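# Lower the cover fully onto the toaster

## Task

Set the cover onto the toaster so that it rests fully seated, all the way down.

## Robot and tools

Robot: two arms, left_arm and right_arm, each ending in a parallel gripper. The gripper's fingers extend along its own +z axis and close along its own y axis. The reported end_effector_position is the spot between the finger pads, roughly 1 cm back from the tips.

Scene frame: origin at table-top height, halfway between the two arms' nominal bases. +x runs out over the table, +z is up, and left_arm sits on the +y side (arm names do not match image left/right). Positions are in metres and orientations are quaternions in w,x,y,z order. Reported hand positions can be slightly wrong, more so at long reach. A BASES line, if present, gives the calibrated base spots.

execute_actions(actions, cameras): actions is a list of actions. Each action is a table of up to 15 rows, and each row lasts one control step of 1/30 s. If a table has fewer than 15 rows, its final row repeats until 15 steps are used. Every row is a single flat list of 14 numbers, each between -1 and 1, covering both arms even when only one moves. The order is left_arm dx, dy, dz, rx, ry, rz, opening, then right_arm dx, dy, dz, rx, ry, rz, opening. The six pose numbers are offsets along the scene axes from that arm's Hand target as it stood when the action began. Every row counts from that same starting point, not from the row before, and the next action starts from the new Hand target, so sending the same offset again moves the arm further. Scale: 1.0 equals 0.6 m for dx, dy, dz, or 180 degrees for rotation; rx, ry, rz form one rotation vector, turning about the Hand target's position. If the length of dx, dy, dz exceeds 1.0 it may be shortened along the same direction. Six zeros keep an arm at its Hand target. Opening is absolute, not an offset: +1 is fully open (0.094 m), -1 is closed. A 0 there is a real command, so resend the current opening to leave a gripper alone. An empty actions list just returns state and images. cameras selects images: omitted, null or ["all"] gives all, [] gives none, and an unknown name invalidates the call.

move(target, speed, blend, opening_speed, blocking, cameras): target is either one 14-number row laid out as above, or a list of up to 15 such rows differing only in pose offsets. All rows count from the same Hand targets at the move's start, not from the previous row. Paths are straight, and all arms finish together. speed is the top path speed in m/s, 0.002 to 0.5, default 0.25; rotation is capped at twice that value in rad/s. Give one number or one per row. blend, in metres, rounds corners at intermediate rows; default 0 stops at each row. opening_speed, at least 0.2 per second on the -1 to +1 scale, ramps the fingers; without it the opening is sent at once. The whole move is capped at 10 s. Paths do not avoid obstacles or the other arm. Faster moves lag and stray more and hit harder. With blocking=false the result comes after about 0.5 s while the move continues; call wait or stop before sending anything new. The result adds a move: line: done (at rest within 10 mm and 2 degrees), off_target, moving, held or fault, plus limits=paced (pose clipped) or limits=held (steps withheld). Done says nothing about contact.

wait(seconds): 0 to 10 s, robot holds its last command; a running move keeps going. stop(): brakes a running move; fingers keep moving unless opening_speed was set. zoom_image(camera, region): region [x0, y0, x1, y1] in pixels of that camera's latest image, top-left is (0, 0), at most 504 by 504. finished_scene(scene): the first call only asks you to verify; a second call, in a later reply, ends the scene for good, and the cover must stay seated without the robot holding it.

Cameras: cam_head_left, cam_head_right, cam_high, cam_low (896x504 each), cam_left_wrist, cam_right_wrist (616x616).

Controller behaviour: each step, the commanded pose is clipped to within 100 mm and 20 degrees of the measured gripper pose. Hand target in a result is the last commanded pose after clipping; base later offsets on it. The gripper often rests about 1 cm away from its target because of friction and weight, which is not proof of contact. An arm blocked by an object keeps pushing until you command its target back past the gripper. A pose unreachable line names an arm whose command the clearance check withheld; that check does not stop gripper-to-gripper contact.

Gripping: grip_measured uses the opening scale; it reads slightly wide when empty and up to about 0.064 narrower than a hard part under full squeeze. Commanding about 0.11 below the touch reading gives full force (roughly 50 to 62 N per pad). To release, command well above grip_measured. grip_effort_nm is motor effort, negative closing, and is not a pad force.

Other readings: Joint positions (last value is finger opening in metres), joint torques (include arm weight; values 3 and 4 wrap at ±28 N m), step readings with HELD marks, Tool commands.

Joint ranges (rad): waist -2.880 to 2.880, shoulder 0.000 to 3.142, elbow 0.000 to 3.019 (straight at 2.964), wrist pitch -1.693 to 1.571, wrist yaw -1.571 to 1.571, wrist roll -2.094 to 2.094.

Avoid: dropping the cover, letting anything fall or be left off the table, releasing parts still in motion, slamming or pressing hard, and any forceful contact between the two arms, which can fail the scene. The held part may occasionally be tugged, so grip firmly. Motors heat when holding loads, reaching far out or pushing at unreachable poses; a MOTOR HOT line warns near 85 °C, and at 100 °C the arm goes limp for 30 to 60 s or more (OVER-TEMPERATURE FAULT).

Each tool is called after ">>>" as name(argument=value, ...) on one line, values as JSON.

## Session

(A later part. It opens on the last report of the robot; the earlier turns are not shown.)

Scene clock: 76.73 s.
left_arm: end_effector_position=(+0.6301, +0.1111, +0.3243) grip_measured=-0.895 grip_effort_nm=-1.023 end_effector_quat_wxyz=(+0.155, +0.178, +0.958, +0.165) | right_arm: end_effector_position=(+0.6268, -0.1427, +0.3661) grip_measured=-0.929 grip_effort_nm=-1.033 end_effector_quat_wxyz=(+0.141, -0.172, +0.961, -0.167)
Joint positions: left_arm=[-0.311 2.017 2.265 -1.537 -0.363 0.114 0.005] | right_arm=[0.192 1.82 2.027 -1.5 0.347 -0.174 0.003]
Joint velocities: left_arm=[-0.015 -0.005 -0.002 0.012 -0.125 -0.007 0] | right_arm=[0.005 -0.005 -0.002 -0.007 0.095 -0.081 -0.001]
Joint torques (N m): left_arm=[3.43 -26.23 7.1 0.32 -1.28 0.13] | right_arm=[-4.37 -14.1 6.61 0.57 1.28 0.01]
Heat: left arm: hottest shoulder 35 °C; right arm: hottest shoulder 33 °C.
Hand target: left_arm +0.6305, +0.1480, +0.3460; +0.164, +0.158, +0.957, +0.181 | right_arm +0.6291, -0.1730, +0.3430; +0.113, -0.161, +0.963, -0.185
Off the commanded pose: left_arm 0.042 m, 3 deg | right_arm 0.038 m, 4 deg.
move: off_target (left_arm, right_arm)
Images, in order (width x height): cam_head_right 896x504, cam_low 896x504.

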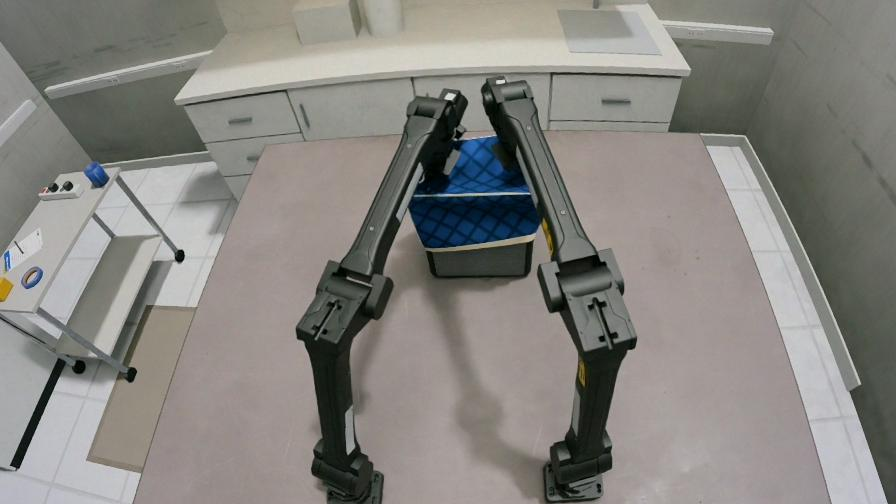

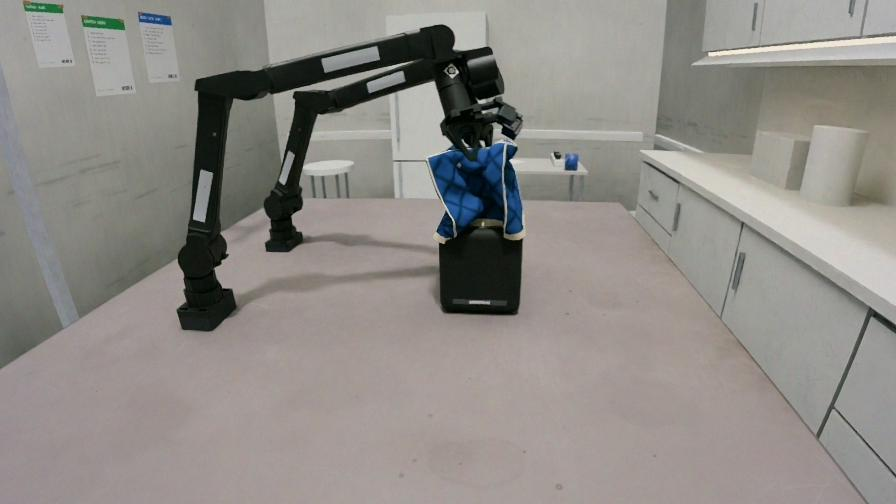

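>>> move(target=[[0.0,-0.0,0.08,0,0,0,-1,0.0,-0.03,0.13,0,0,0,-1],[0.0,-0.05,0.08,0,0,0,-1,0.0,-0.06,0.13,-0.03,0,0,-1]], speed=0.1, cameras=["cam_low","cam_head_right"])

>>> zoom_image(camera="cam_low", region=[380, 40, 640, 340])

>>> zoom_image(camera="cam_head_right", region=[340, 60, 610, 330])

Scene clock: 82.97 s.
left_arm: end_effector_position=(+0.6202, +0.0915, +0.3884) grip_measured=-0.895 grip_effort_nm=-1.033 end_effector_quat_wxyz=(+0.183, +0.176, +0.954, +0.161) | right_arm: end_effector_position=(+0.6172, -0.1637, +0.4098) grip_measured=-0.929 grip_effort_nm=-1.038 end_effector_quat_wxyz=(+0.115, -0.194, +0.952, -0.206)
Joint positions: left_arm=[-0.345 2.039 2.468 -1.669 -0.373 0.087 0.005] | right_arm=[0.181 1.847 2.18 -1.664 0.416 -0.235 0.003]
Joint velocities: left_arm=[-0.005 -0.005 -0.002 -0.017 -0.022 -0.007 0] | right_arm=[-0.015 -0.015 -0.007 0.002 -0.007 -0.022 0]
Joint torques (N m): left_arm=[2.26 -21.42 10.09 -0.34 -1.4 0.1] | right_arm=[-6.18 -13.98 13.57 0.01 1.89 -0.05]
Heat: left arm: hottest shoulder 36 °C; right arm: hottest shoulder 34 °C.
Hand target: left_arm +0.6307, +0.1173, +0.3936; +0.164, +0.158, +0.957, +0.181 | right_arm +0.6304, -0.2089, +0.4214; +0.105, -0.166, +0.953, -0.230
Off the commanded pose: left_arm 0.029 m, 4 deg | right_arm 0.048 m, 4 deg.
joint sent to its limit (left arm) — joint 4 (wrist pitch), lower limit. The joint targets still meet the commanded pose.
joint sent to its limit (right arm) — joint 4 (wrist pitch), lower limit. The joint targets still meet the commanded pose.
move: off_target (left_arm, right_arm)
Images, in order (width x height): cam_head_right 896x504, cam_low 896x504.

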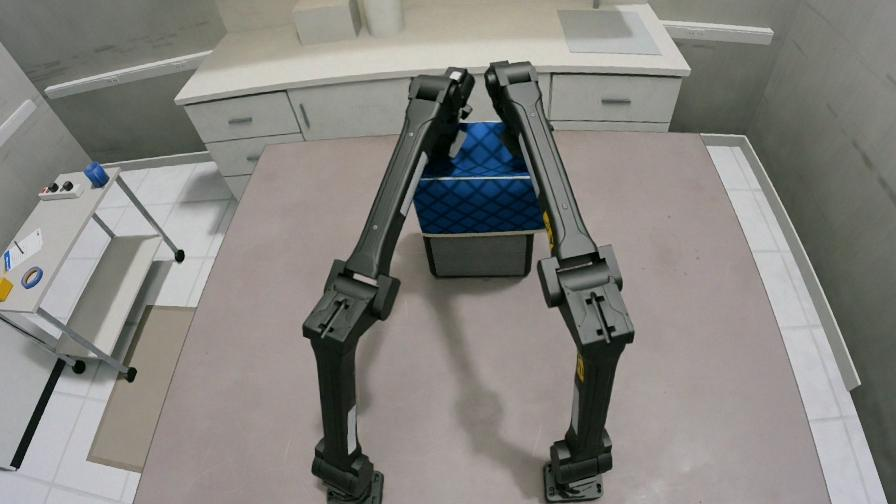

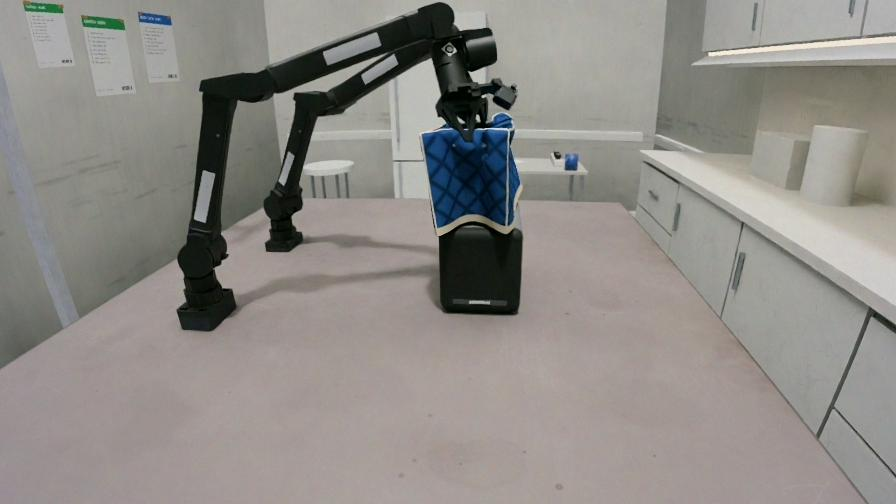

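Scaled by 1.680.

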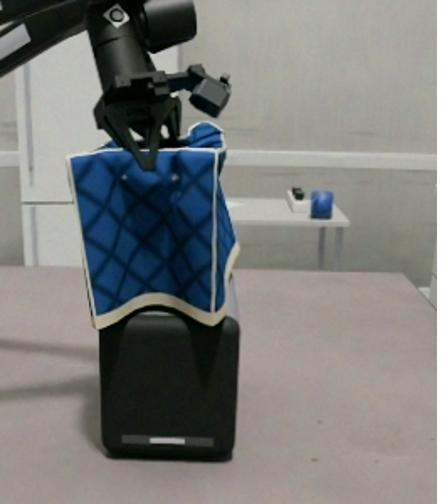

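Scaled by 1.867.

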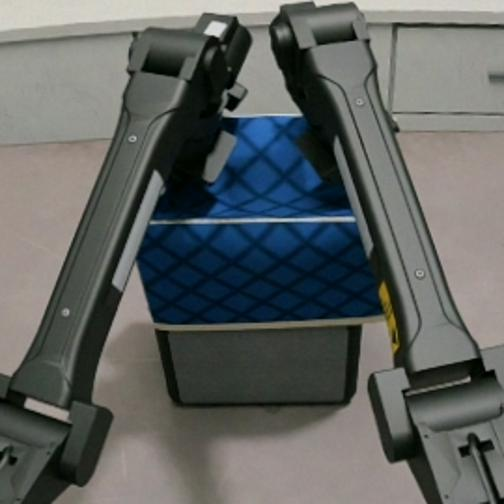

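>>> move(target=[[0.025,0.025,0.015,0.0,0,0,-1,0.025,0.015,0.005,0,0,0,-1],[0.025,0.025,-0.1,0,0,0,-1,0.025,0.015,-0.14,0,0,0,-1]], speed=0.08, cameras=["cam_low","cam_head_right"])

>>> zoom_image(camera="cam_low", region=[380, 40, 640, 340])

>>> zoom_image(camera="cam_head_right", region=[340, 60, 610, 330])

Scene clock: 89.47 s.
left_arm: end_effector_position=(+0.6384, +0.0893, +0.3151) grip_measured=-0.895 grip_effort_nm=-1.023 end_effector_quat_wxyz=(+0.154, +0.185, +0.956, +0.167) | right_arm: end_effector_position=(+0.6435, -0.1618, +0.3503) grip_measured=-0.929 grip_effort_nm=-1.048 end_effector_quat_wxyz=(+0.126, -0.190, +0.949, -0.217)
Joint positions: left_arm=[-0.34 2.071 2.328 -1.556 -0.373 0.098 0.005] | right_arm=[0.18 1.864 2.036 -1.479 0.439 -0.236 0.003]
Joint velocities: left_arm=[-0.024 -0.005 -0.007 -0.002 -0.007 -0.051 -0.001] | right_arm=[0.005 -0.005 -0.007 -0.012 -0.095 -0.007 -0.002]
Joint torques (N m): left_arm=[4.13 -26.23 7.06 0.7 -1.11 0.12] | right_arm=[-5.19 -15.56 7.02 0.54 1.09 0.17]
Heat: left arm: hottest elbow 36 °C; right arm: hottest shoulder 34 °C.
Hand target: left_arm +0.6456, +0.1333, +0.3339; +0.164, +0.158, +0.957, +0.181 | right_arm +0.6440, -0.2000, +0.3369; +0.105, -0.166, +0.953, -0.230
Off the commanded pose: left_arm 0.047 m, 4 deg | right_arm 0.040 m, 4 deg.
move: off_target (left_arm, right_arm)
Images, in order (width x height): cam_head_right 896x504, cam_low 896x504.

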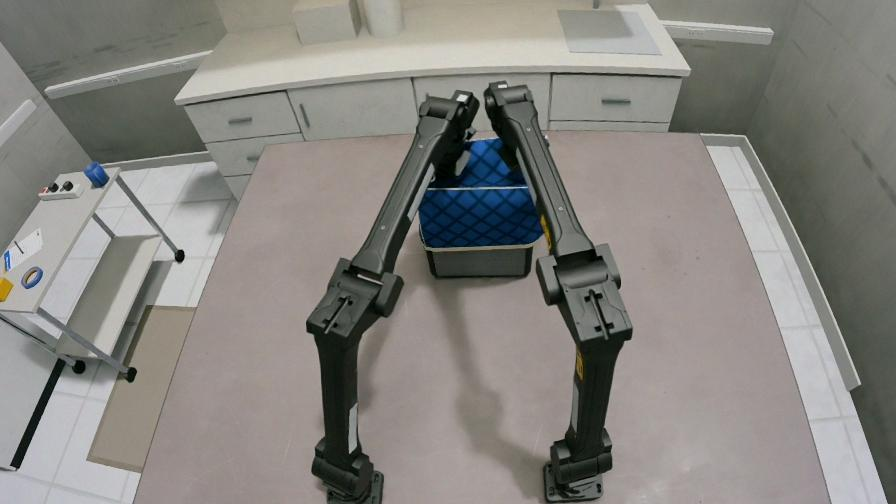

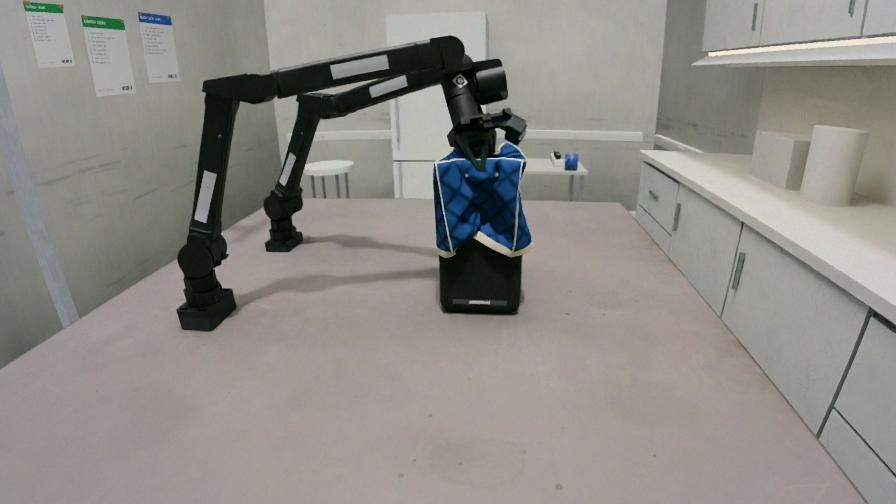

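Scaled by 1.680.

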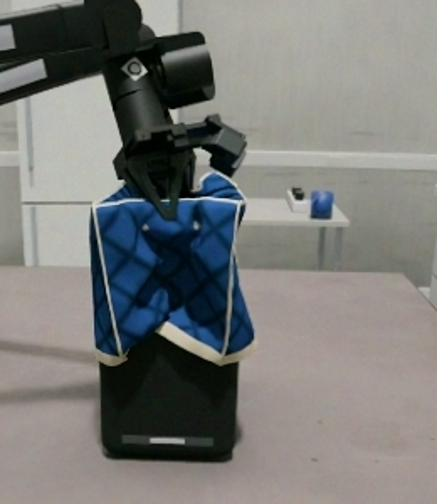

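Scaled by 1.867.

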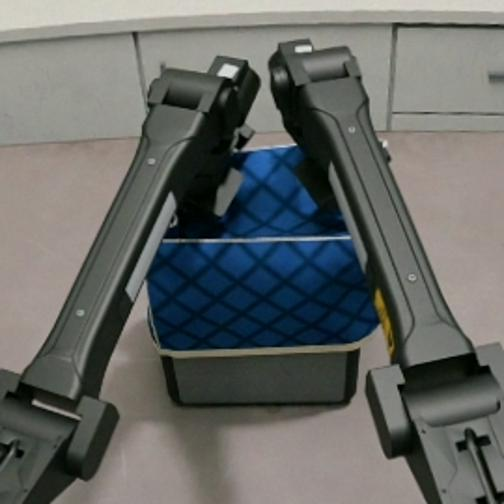

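>>> move(target=[0,0.02,-0.11,0,0,0,-1,0,0.025,-0.13,0,0,0,-1], speed=0.08, cameras=["cam_low","cam_head_left","cam_head_right","cam_high"])

>>> zoom_image(camera="cam_low", region=[380, 40, 640, 340])

>>> zoom_image(camera="cam_head_right", region=[340, 60, 610, 330])

Scene clock: 95.37 s.
left_arm: end_effector_position=(+0.6333, +0.0895, +0.2858) grip_measured=-0.895 grip_effort_nm=-1.023 end_effector_quat_wxyz=(+0.187, +0.180, +0.953, +0.157) | right_arm: end_effector_position=(+0.6381, -0.1640, +0.3112) grip_measured=-0.929 grip_effort_nm=-1.033 end_effector_quat_wxyz=(+0.151, -0.179, +0.947, -0.221)
Joint positions: left_arm=[-0.339 1.97 2.076 -1.334 -0.362 0.102 0.005] | right_arm=[0.181 1.801 1.833 -1.289 0.449 -0.228 0.003]
Joint velocities: left_arm=[0.005 0.005 0.002 -0.007 -0.037 -0.051 0] | right_arm=[-0.005 -0.015 -0.002 -0.007 0.007 -0.037 0.001]
Joint torques (N m): left_arm=[5.66 -21.54 5.97 0.5 -1.16 0.26] | right_arm=[-3.25 -11.28 6.26 0.77 0.9 0.37]
Heat: left arm: hottest elbow 36 °C; right arm: hottest shoulder 34 °C.
Hand target: left_arm +0.6453, +0.1464, +0.2679; +0.164, +0.158, +0.957, +0.181 | right_arm +0.6427, -0.1850, +0.2589; +0.105, -0.166, +0.953, -0.230
Off the commanded pose: left_arm 0.060 m, 5 deg | right_arm 0.057 m, 6 deg.
move: off_target (left_arm, right_arm)
Images, in order (width x height): cam_head_left 896x504, cam_head_right 896x504, cam_high 896x504, cam_low 896x504.

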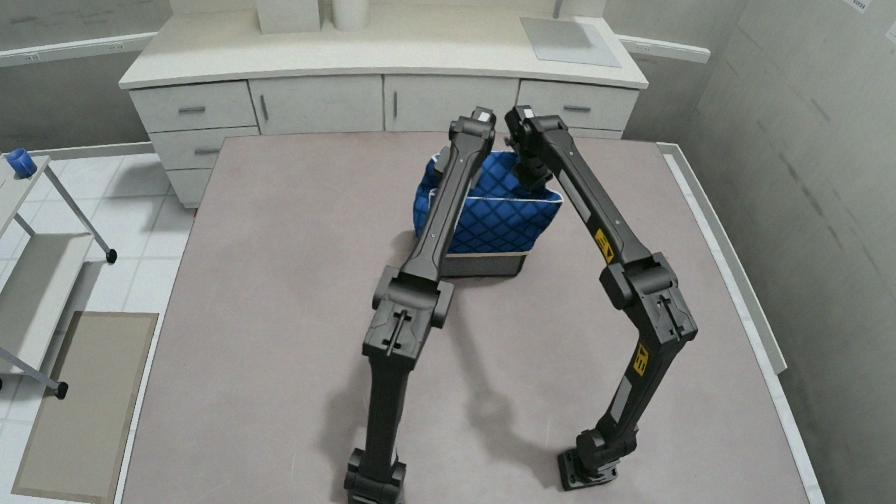

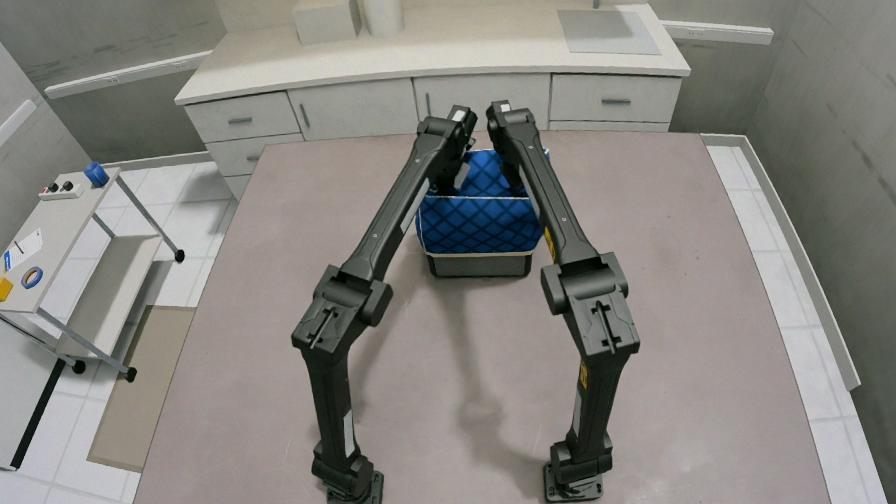

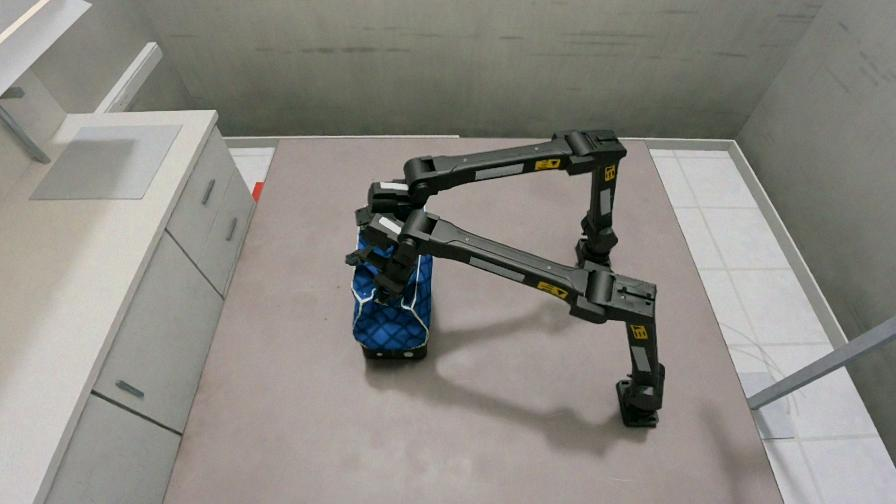

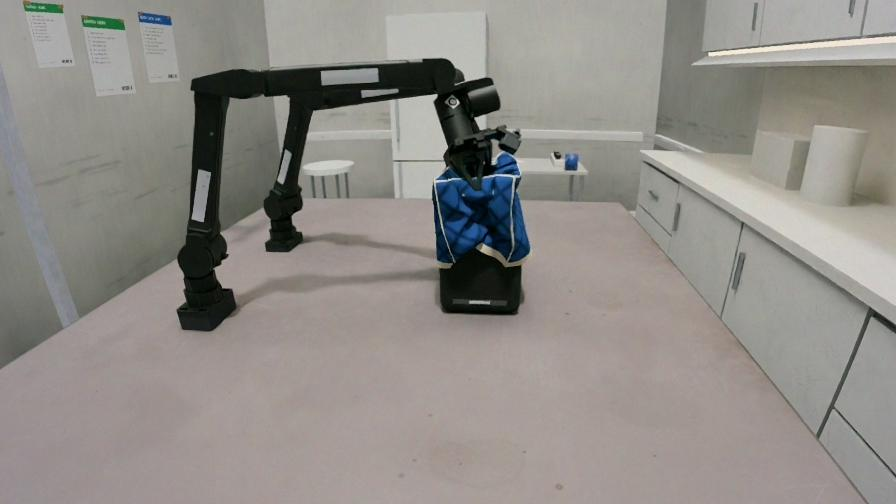

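Scaled by 1.680.

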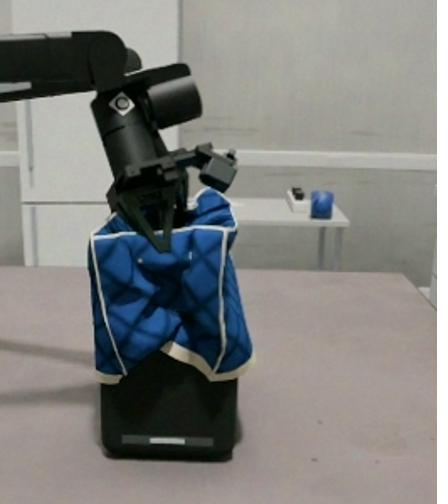

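Scaled by 1.867.

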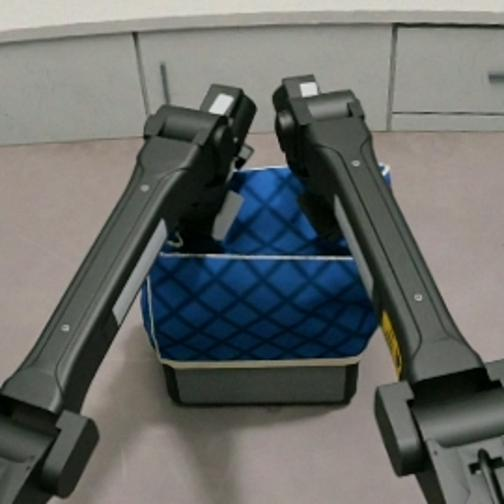

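>>> move(target=[[0,0.035,0.03,0,0,0,-1,0,0.065,0.05,0,0,0,-1],[0,0.035,-0.09,-0.02,0,0,-1,0,0.055,-0.09,0.05,0,0,-1]], speed=0.08, cameras=["cam_low","cam_head_right"])

>>> zoom_image(camera="cam_low", region=[380, 40, 640, 340])

>>> zoom_image(camera="cam_head_right", region=[340, 60, 610, 330])

Scene clock: 101.80 s.
left_arm: end_effector_position=(+0.6339, +0.1018, +0.2889) grip_measured=-0.895 grip_effort_nm=-1.028 end_effector_quat_wxyz=(+0.183, +0.186, +0.952, +0.157) | right_arm: end_effector_position=(+0.6283, -0.1472, +0.3208) grip_measured=-0.929 grip_effort_nm=-1.043 end_effector_quat_wxyz=(+0.147, -0.178, +0.947, -0.222)
Joint positions: left_arm=[-0.32 1.964 2.076 -1.341 -0.354 0.133 0.005] | right_arm=[0.214 1.795 1.851 -1.338 0.462 -0.189 0.003]
Joint velocities: left_arm=[-0.005 -0.005 -0.002 0.007 -0.081 0.022 -0.001] | right_arm=[0.015 -0.005 -0.002 0.002 -0.022 -0.022 0]
Joint torques (N m): left_arm=[6.12 -22.48 7.45 0.05 -1.16 0.28] | right_arm=[-2.08 -14.51 9.02 0.58 0.47 0.14]
Heat: left arm: hottest shoulder 35 °C; right arm: hottest shoulder 33 °C.
Hand target: left_arm +0.6453, +0.1656, +0.2849; +0.164, +0.158, +0.957, +0.181 | right_arm +0.6298, -0.1551, +0.3133; +0.139, -0.175, +0.948, -0.225
Off the commanded pose: left_arm 0.100 m, 4 deg | right_arm 0.117 m, 9 deg.
move: held (right_arm; a check stopped the path), off_target (left_arm; braked when a check withheld steps of right_arm); path passed 0 of 2 targets; limits=held
pose unreachable (right arm): on one or more control steps of this call, first in action 0 (counted from 0), this arm could not follow its commanded pose, so it was not sent that pose on those steps. It may still have moved: this result reports where it is.
cause: moving toward the commanded pose would bring a part of the arm too close to another arm (this arm's wrist (the part past joint 4) and the left arm's wrist (the part past joint 4)).
Images, in order (width x height): cam_head_right 896x504, cam_low 896x504.

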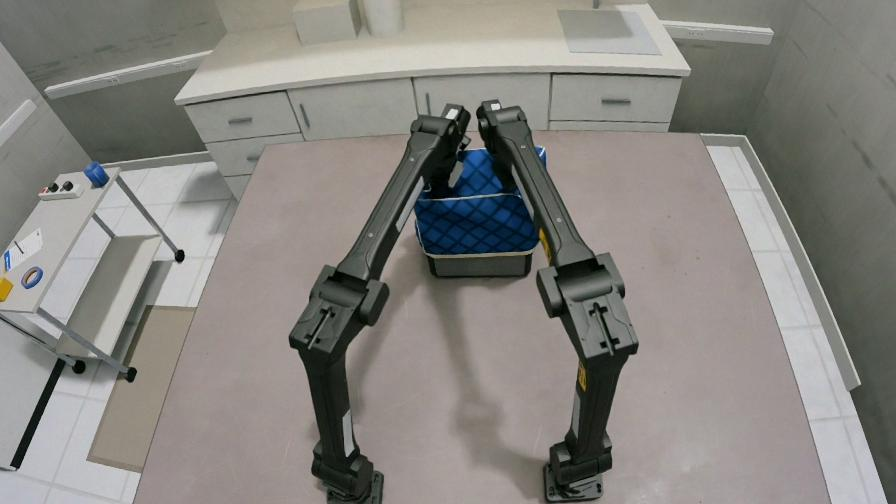

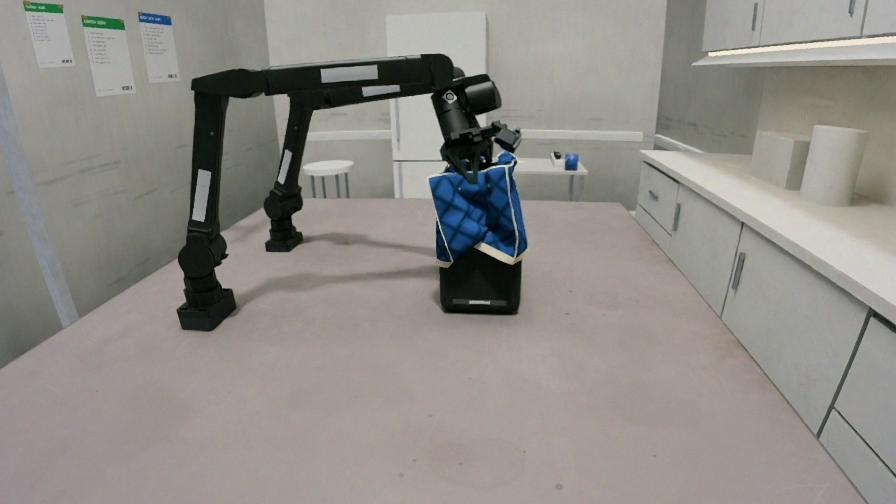

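Scaled by 1.680.

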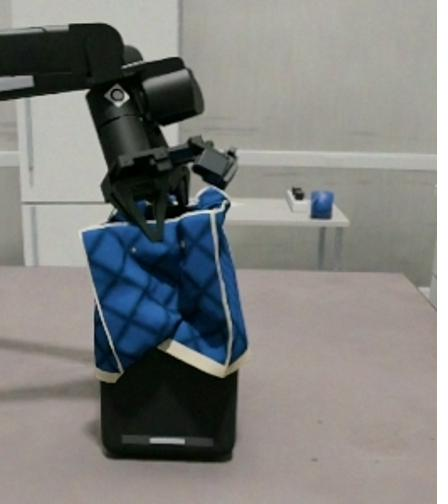

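Scaled by 1.867.

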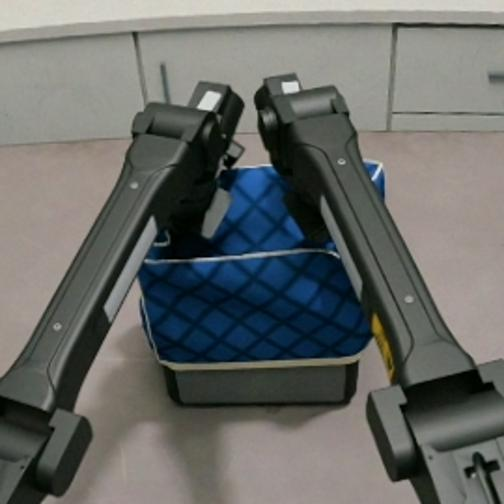

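>>> move(target=[0.005,-0.025,-0.03,-0.02,0,0,-1,0.03,-0.025,-0.06,0.05,0,0,-1], speed=0.08, cameras=["cam_low","cam_head_right"])

Scene clock: 114.93 s.
left_arm: end_effector_position=(+0.6354, +0.1010, +0.2864) grip_measured=-0.895 grip_effort_nm=-1.038 end_effector_quat_wxyz=(+0.186, +0.183, +0.956, +0.135) | right_arm: end_effector_position=(+0.6392, -0.1504, +0.3180) grip_measured=-0.929 grip_effort_nm=-1.038 end_effector_quat_wxyz=(+0.181, -0.168, +0.958, -0.148)
Joint positions: left_arm=[-0.31 1.96 2.067 -1.325 -0.307 0.129 0.005] | right_arm=[0.165 1.773 1.823 -1.252 0.302 -0.202 0.003]
Joint velocities: left_arm=[0.005 -0.005 0.007 0.007 -0.081 0.022 -0.001] | right_arm=[-0.005 -0.005 0.012 0.002 0.066 -0.022 0]
Joint torques (N m): left_arm=[5.13 -21.42 6.16 0.88 -0.81 0.07] | right_arm=[-3.6 -11.87 6.71 1.52 0.09 0.01]
Heat: left arm: hottest shoulder 34 °C; right arm: hottest shoulder 33 °C.
Hand target: left_arm +0.6482, +0.1508, +0.2670; +0.169, +0.152, +0.962, +0.151 | right_arm +0.6473, -0.1704, +0.2775; +0.152, -0.164, +0.963, -0.151
Off the commanded pose: left_arm 0.055 m, 4 deg | right_arm 0.046 m, 3 deg.
move: off_target (left_arm, right_arm)
Images, in order (width x height): cam_head_right 896x504, cam_low 896x504.

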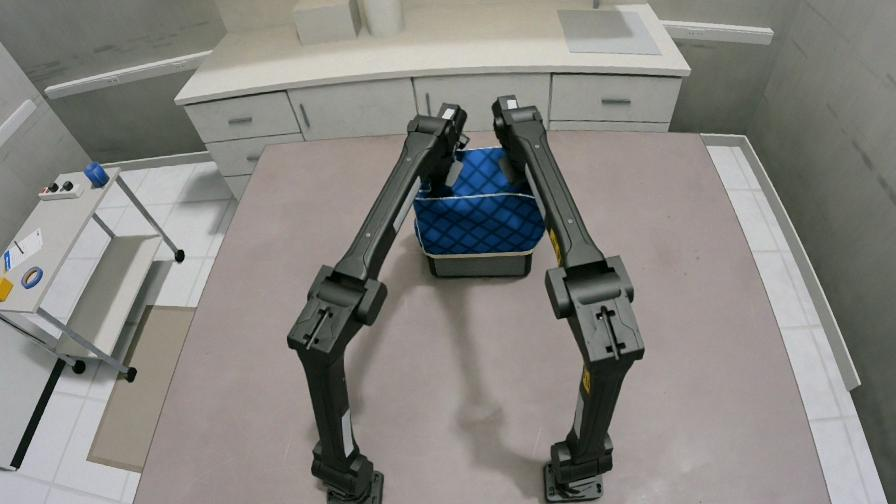

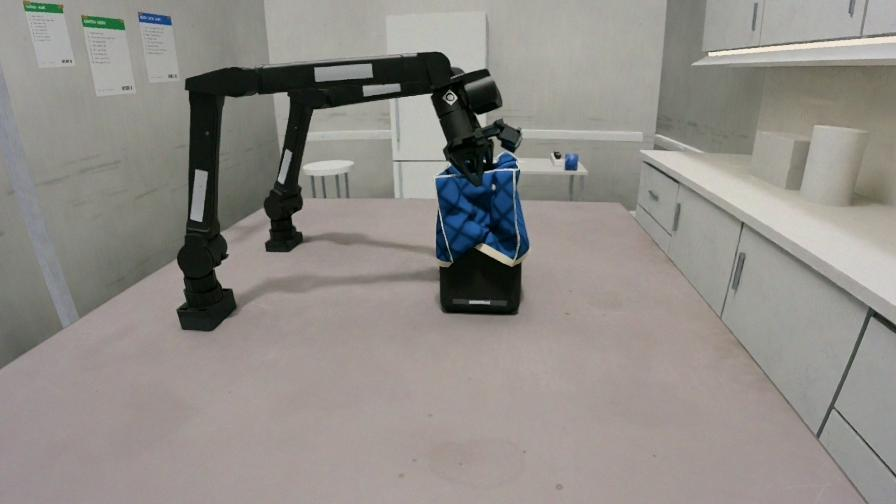

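>>> move(target=[0.0,-0.02,-0.07,0,0,0,-1,0,0.0,-0.1,0.0,0,0,-1], speed=0.08, cameras=["cam_low","cam_head_right"])

>>> zoom_image(camera="cam_low", region=[380, 40, 640, 340])

>>> zoom_image(camera="cam_head_right", region=[340, 60, 610, 330])

Scene clock: 120.50 s.
left_arm: end_effector_position=(+0.6377, +0.1011, +0.2658) grip_measured=-0.895 grip_effort_nm=-1.023 end_effector_quat_wxyz=(+0.203, +0.171, +0.955, +0.133) | right_arm: end_effector_position=(+0.6425, -0.1485, +0.2828) grip_measured=-0.929 grip_effort_nm=-1.043 end_effector_quat_wxyz=(+0.207, -0.164, +0.954, -0.144)
Joint positions: left_arm=[-0.31 1.938 1.972 -1.218 -0.312 0.111 0.005] | right_arm=[0.165 1.75 1.687 -1.086 0.295 -0.203 0.003]
Joint velocities: left_arm=[-0.005 -0.005 -0.012 -0.017 -0.022 -0.051 -0.002] | right_arm=[0.005 -0.015 -0.002 0.012 -0.037 0.007 0]
Joint torques (N m): left_arm=[3.72 -18.37 5.87 0.81 -0.79 0.07] | right_arm=[-3.55 -9.58 6.06 1.05 0.32 0.02]
Heat: left arm: hottest shoulder 34 °C; right arm: hottest shoulder 33 °C.
Hand target: left_arm +0.6480, +0.1396, +0.2248; +0.169, +0.152, +0.962, +0.151 | right_arm +0.6464, -0.1705, +0.2176; +0.152, -0.164, +0.963, -0.151
Off the commanded pose: left_arm 0.057 m, 5 deg | right_arm 0.069 m, 6 deg.
move: off_target (left_arm, right_arm)
Images, in order (width x height): cam_head_right 896x504, cam_low 896x504.

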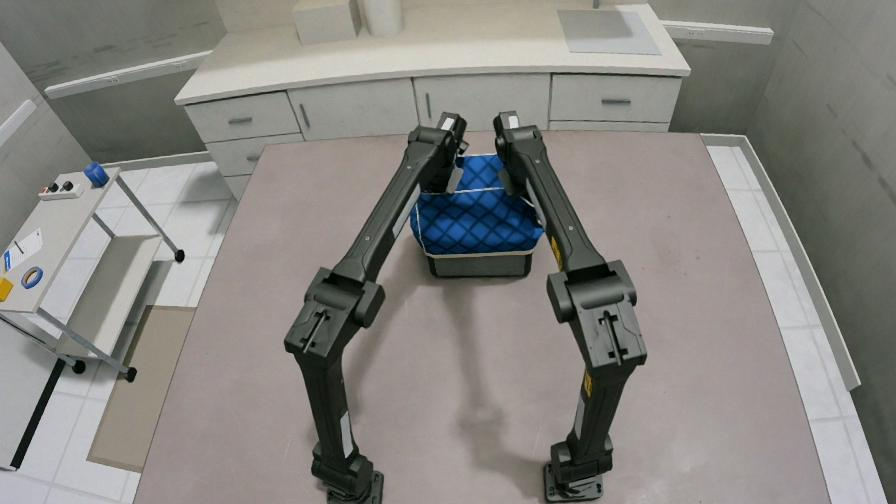

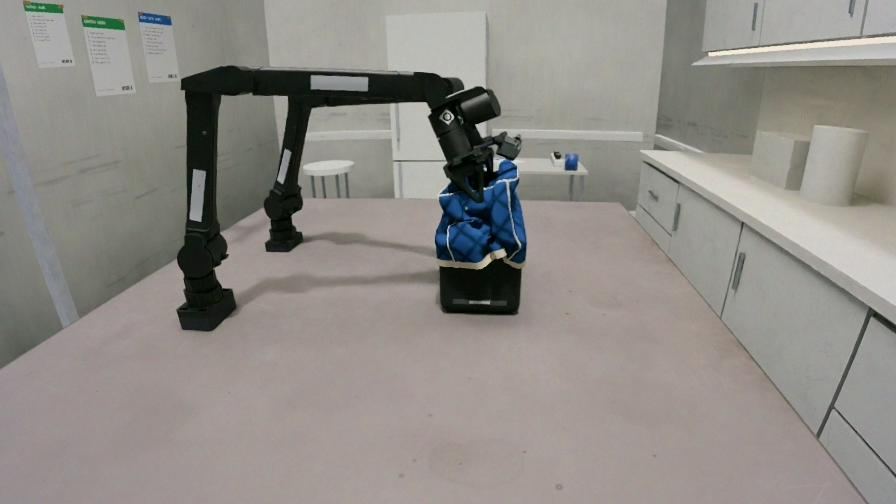

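Scaled by 1.680.

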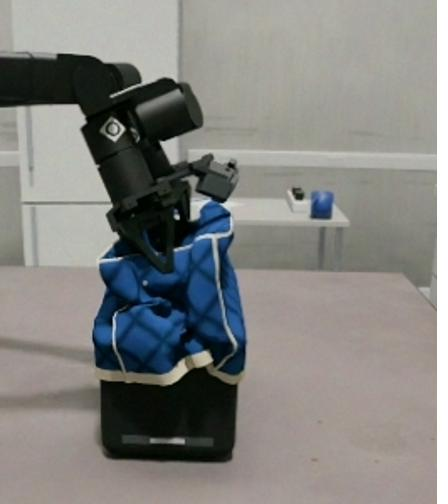

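Scaled by 1.867.

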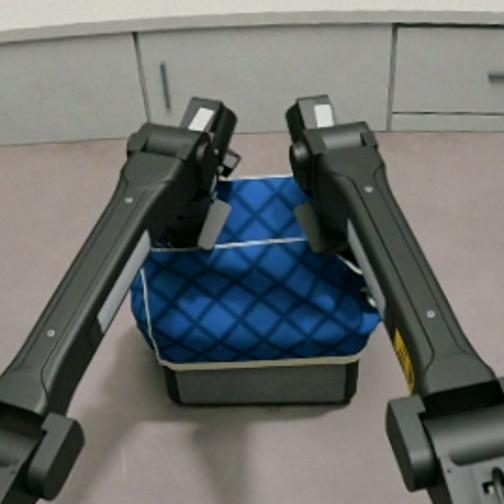

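>>> move(target=[[0,0.02,0.1,0,0,0,-1,0,-0.02,0.12,0,0,0,-1],[0,0.03,-0.07,0,0,0,-1,0,-0.02,-0.09,0,0,0,-1]], speed=0.1, cameras=["cam_low","cam_head_right"])

>>> zoom_image(camera="cam_low", region=[380, 40, 640, 340])

>>> zoom_image(camera="cam_head_right", region=[340, 60, 610, 330])

Scene clock: 128.80 s.
left_arm: end_effector_position=(+0.6394, +0.1111, +0.2283) grip_measured=-0.895 grip_effort_nm=-1.023 end_effector_quat_wxyz=(+0.207, +0.166, +0.955, +0.131) | right_arm: end_effector_position=(+0.6420, -0.1483, +0.2386) grip_measured=-0.929 grip_effort_nm=-1.033 end_effector_quat_wxyz=(+0.211, -0.174, +0.952, -0.137)
Joint positions: left_arm=[-0.293 1.931 1.861 -1.103 -0.304 0.119 0.005] | right_arm=[0.16 1.757 1.579 -0.96 0.275 -0.225 0.003]
Joint velocities: left_arm=[-0.005 0.005 -0.002 0.012 0.051 0.037 -0.001] | right_arm=[-0.005 0.005 0.002 0.002 0.037 0.022 0.001]
Joint torques (N m): left_arm=[4.54 -18.43 5.42 0.84 -0.71 0.24] | right_arm=[-4.84 -8.7 5.44 1.54 0.84 0.04]
Heat: left arm: hottest shoulder 35 °C; right arm: hottest shoulder 33 °C.
Hand target: left_arm +0.6480, +0.1582, +0.1830; +0.169, +0.153, +0.962, +0.151 | right_arm +0.6455, -0.1826, +0.1634; +0.152, -0.164, +0.963, -0.151
Off the commanded pose: left_arm 0.066 m, 5 deg | right_arm 0.083 m, 7 deg.
move: off_target (left_arm, right_arm)
Images, in order (width x height): cam_head_right 896x504, cam_low 896x504.

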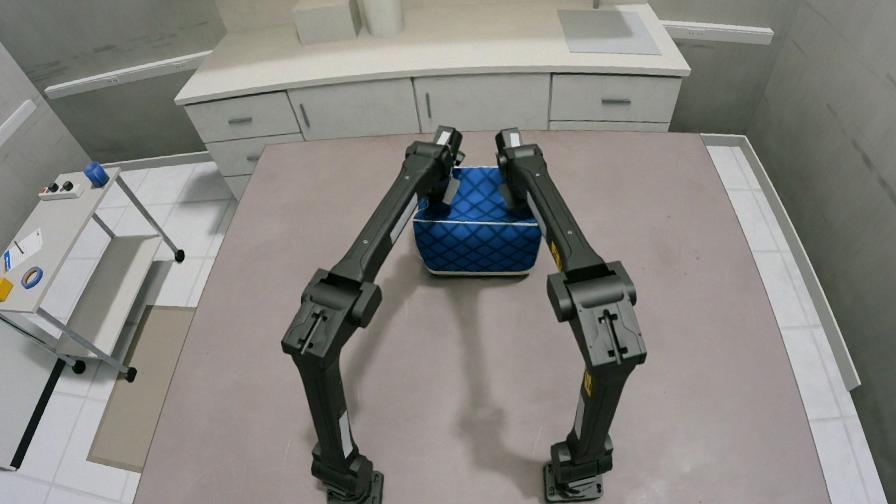

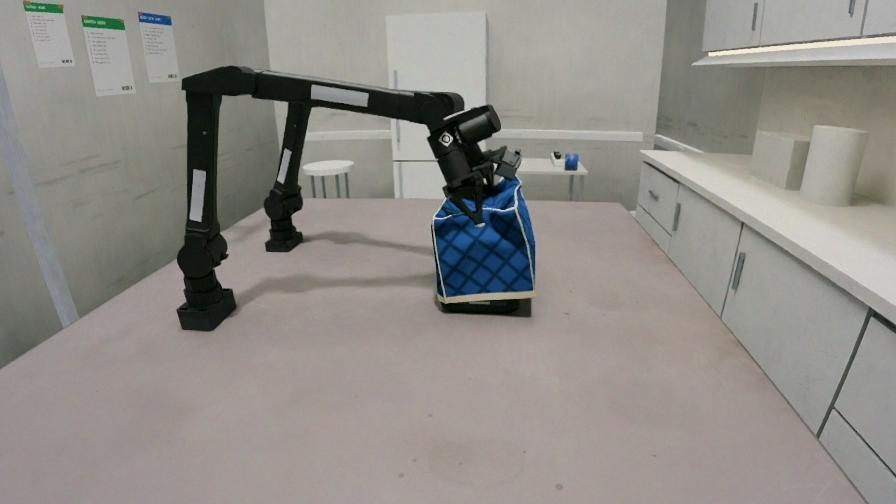

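Scaled by 1.680.

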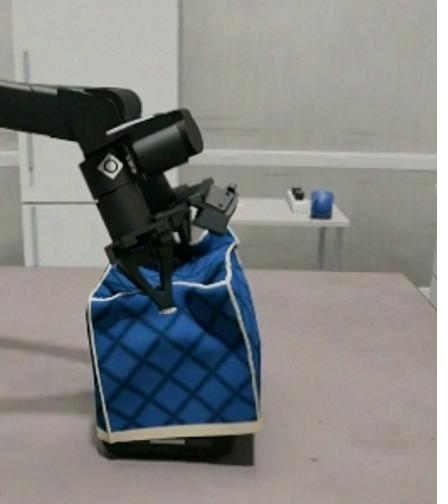

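Scaled by 1.867.

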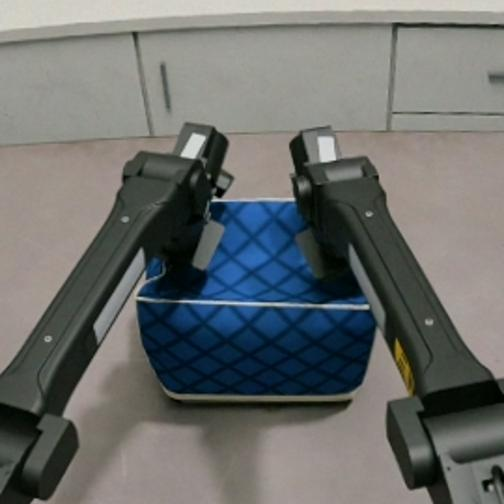

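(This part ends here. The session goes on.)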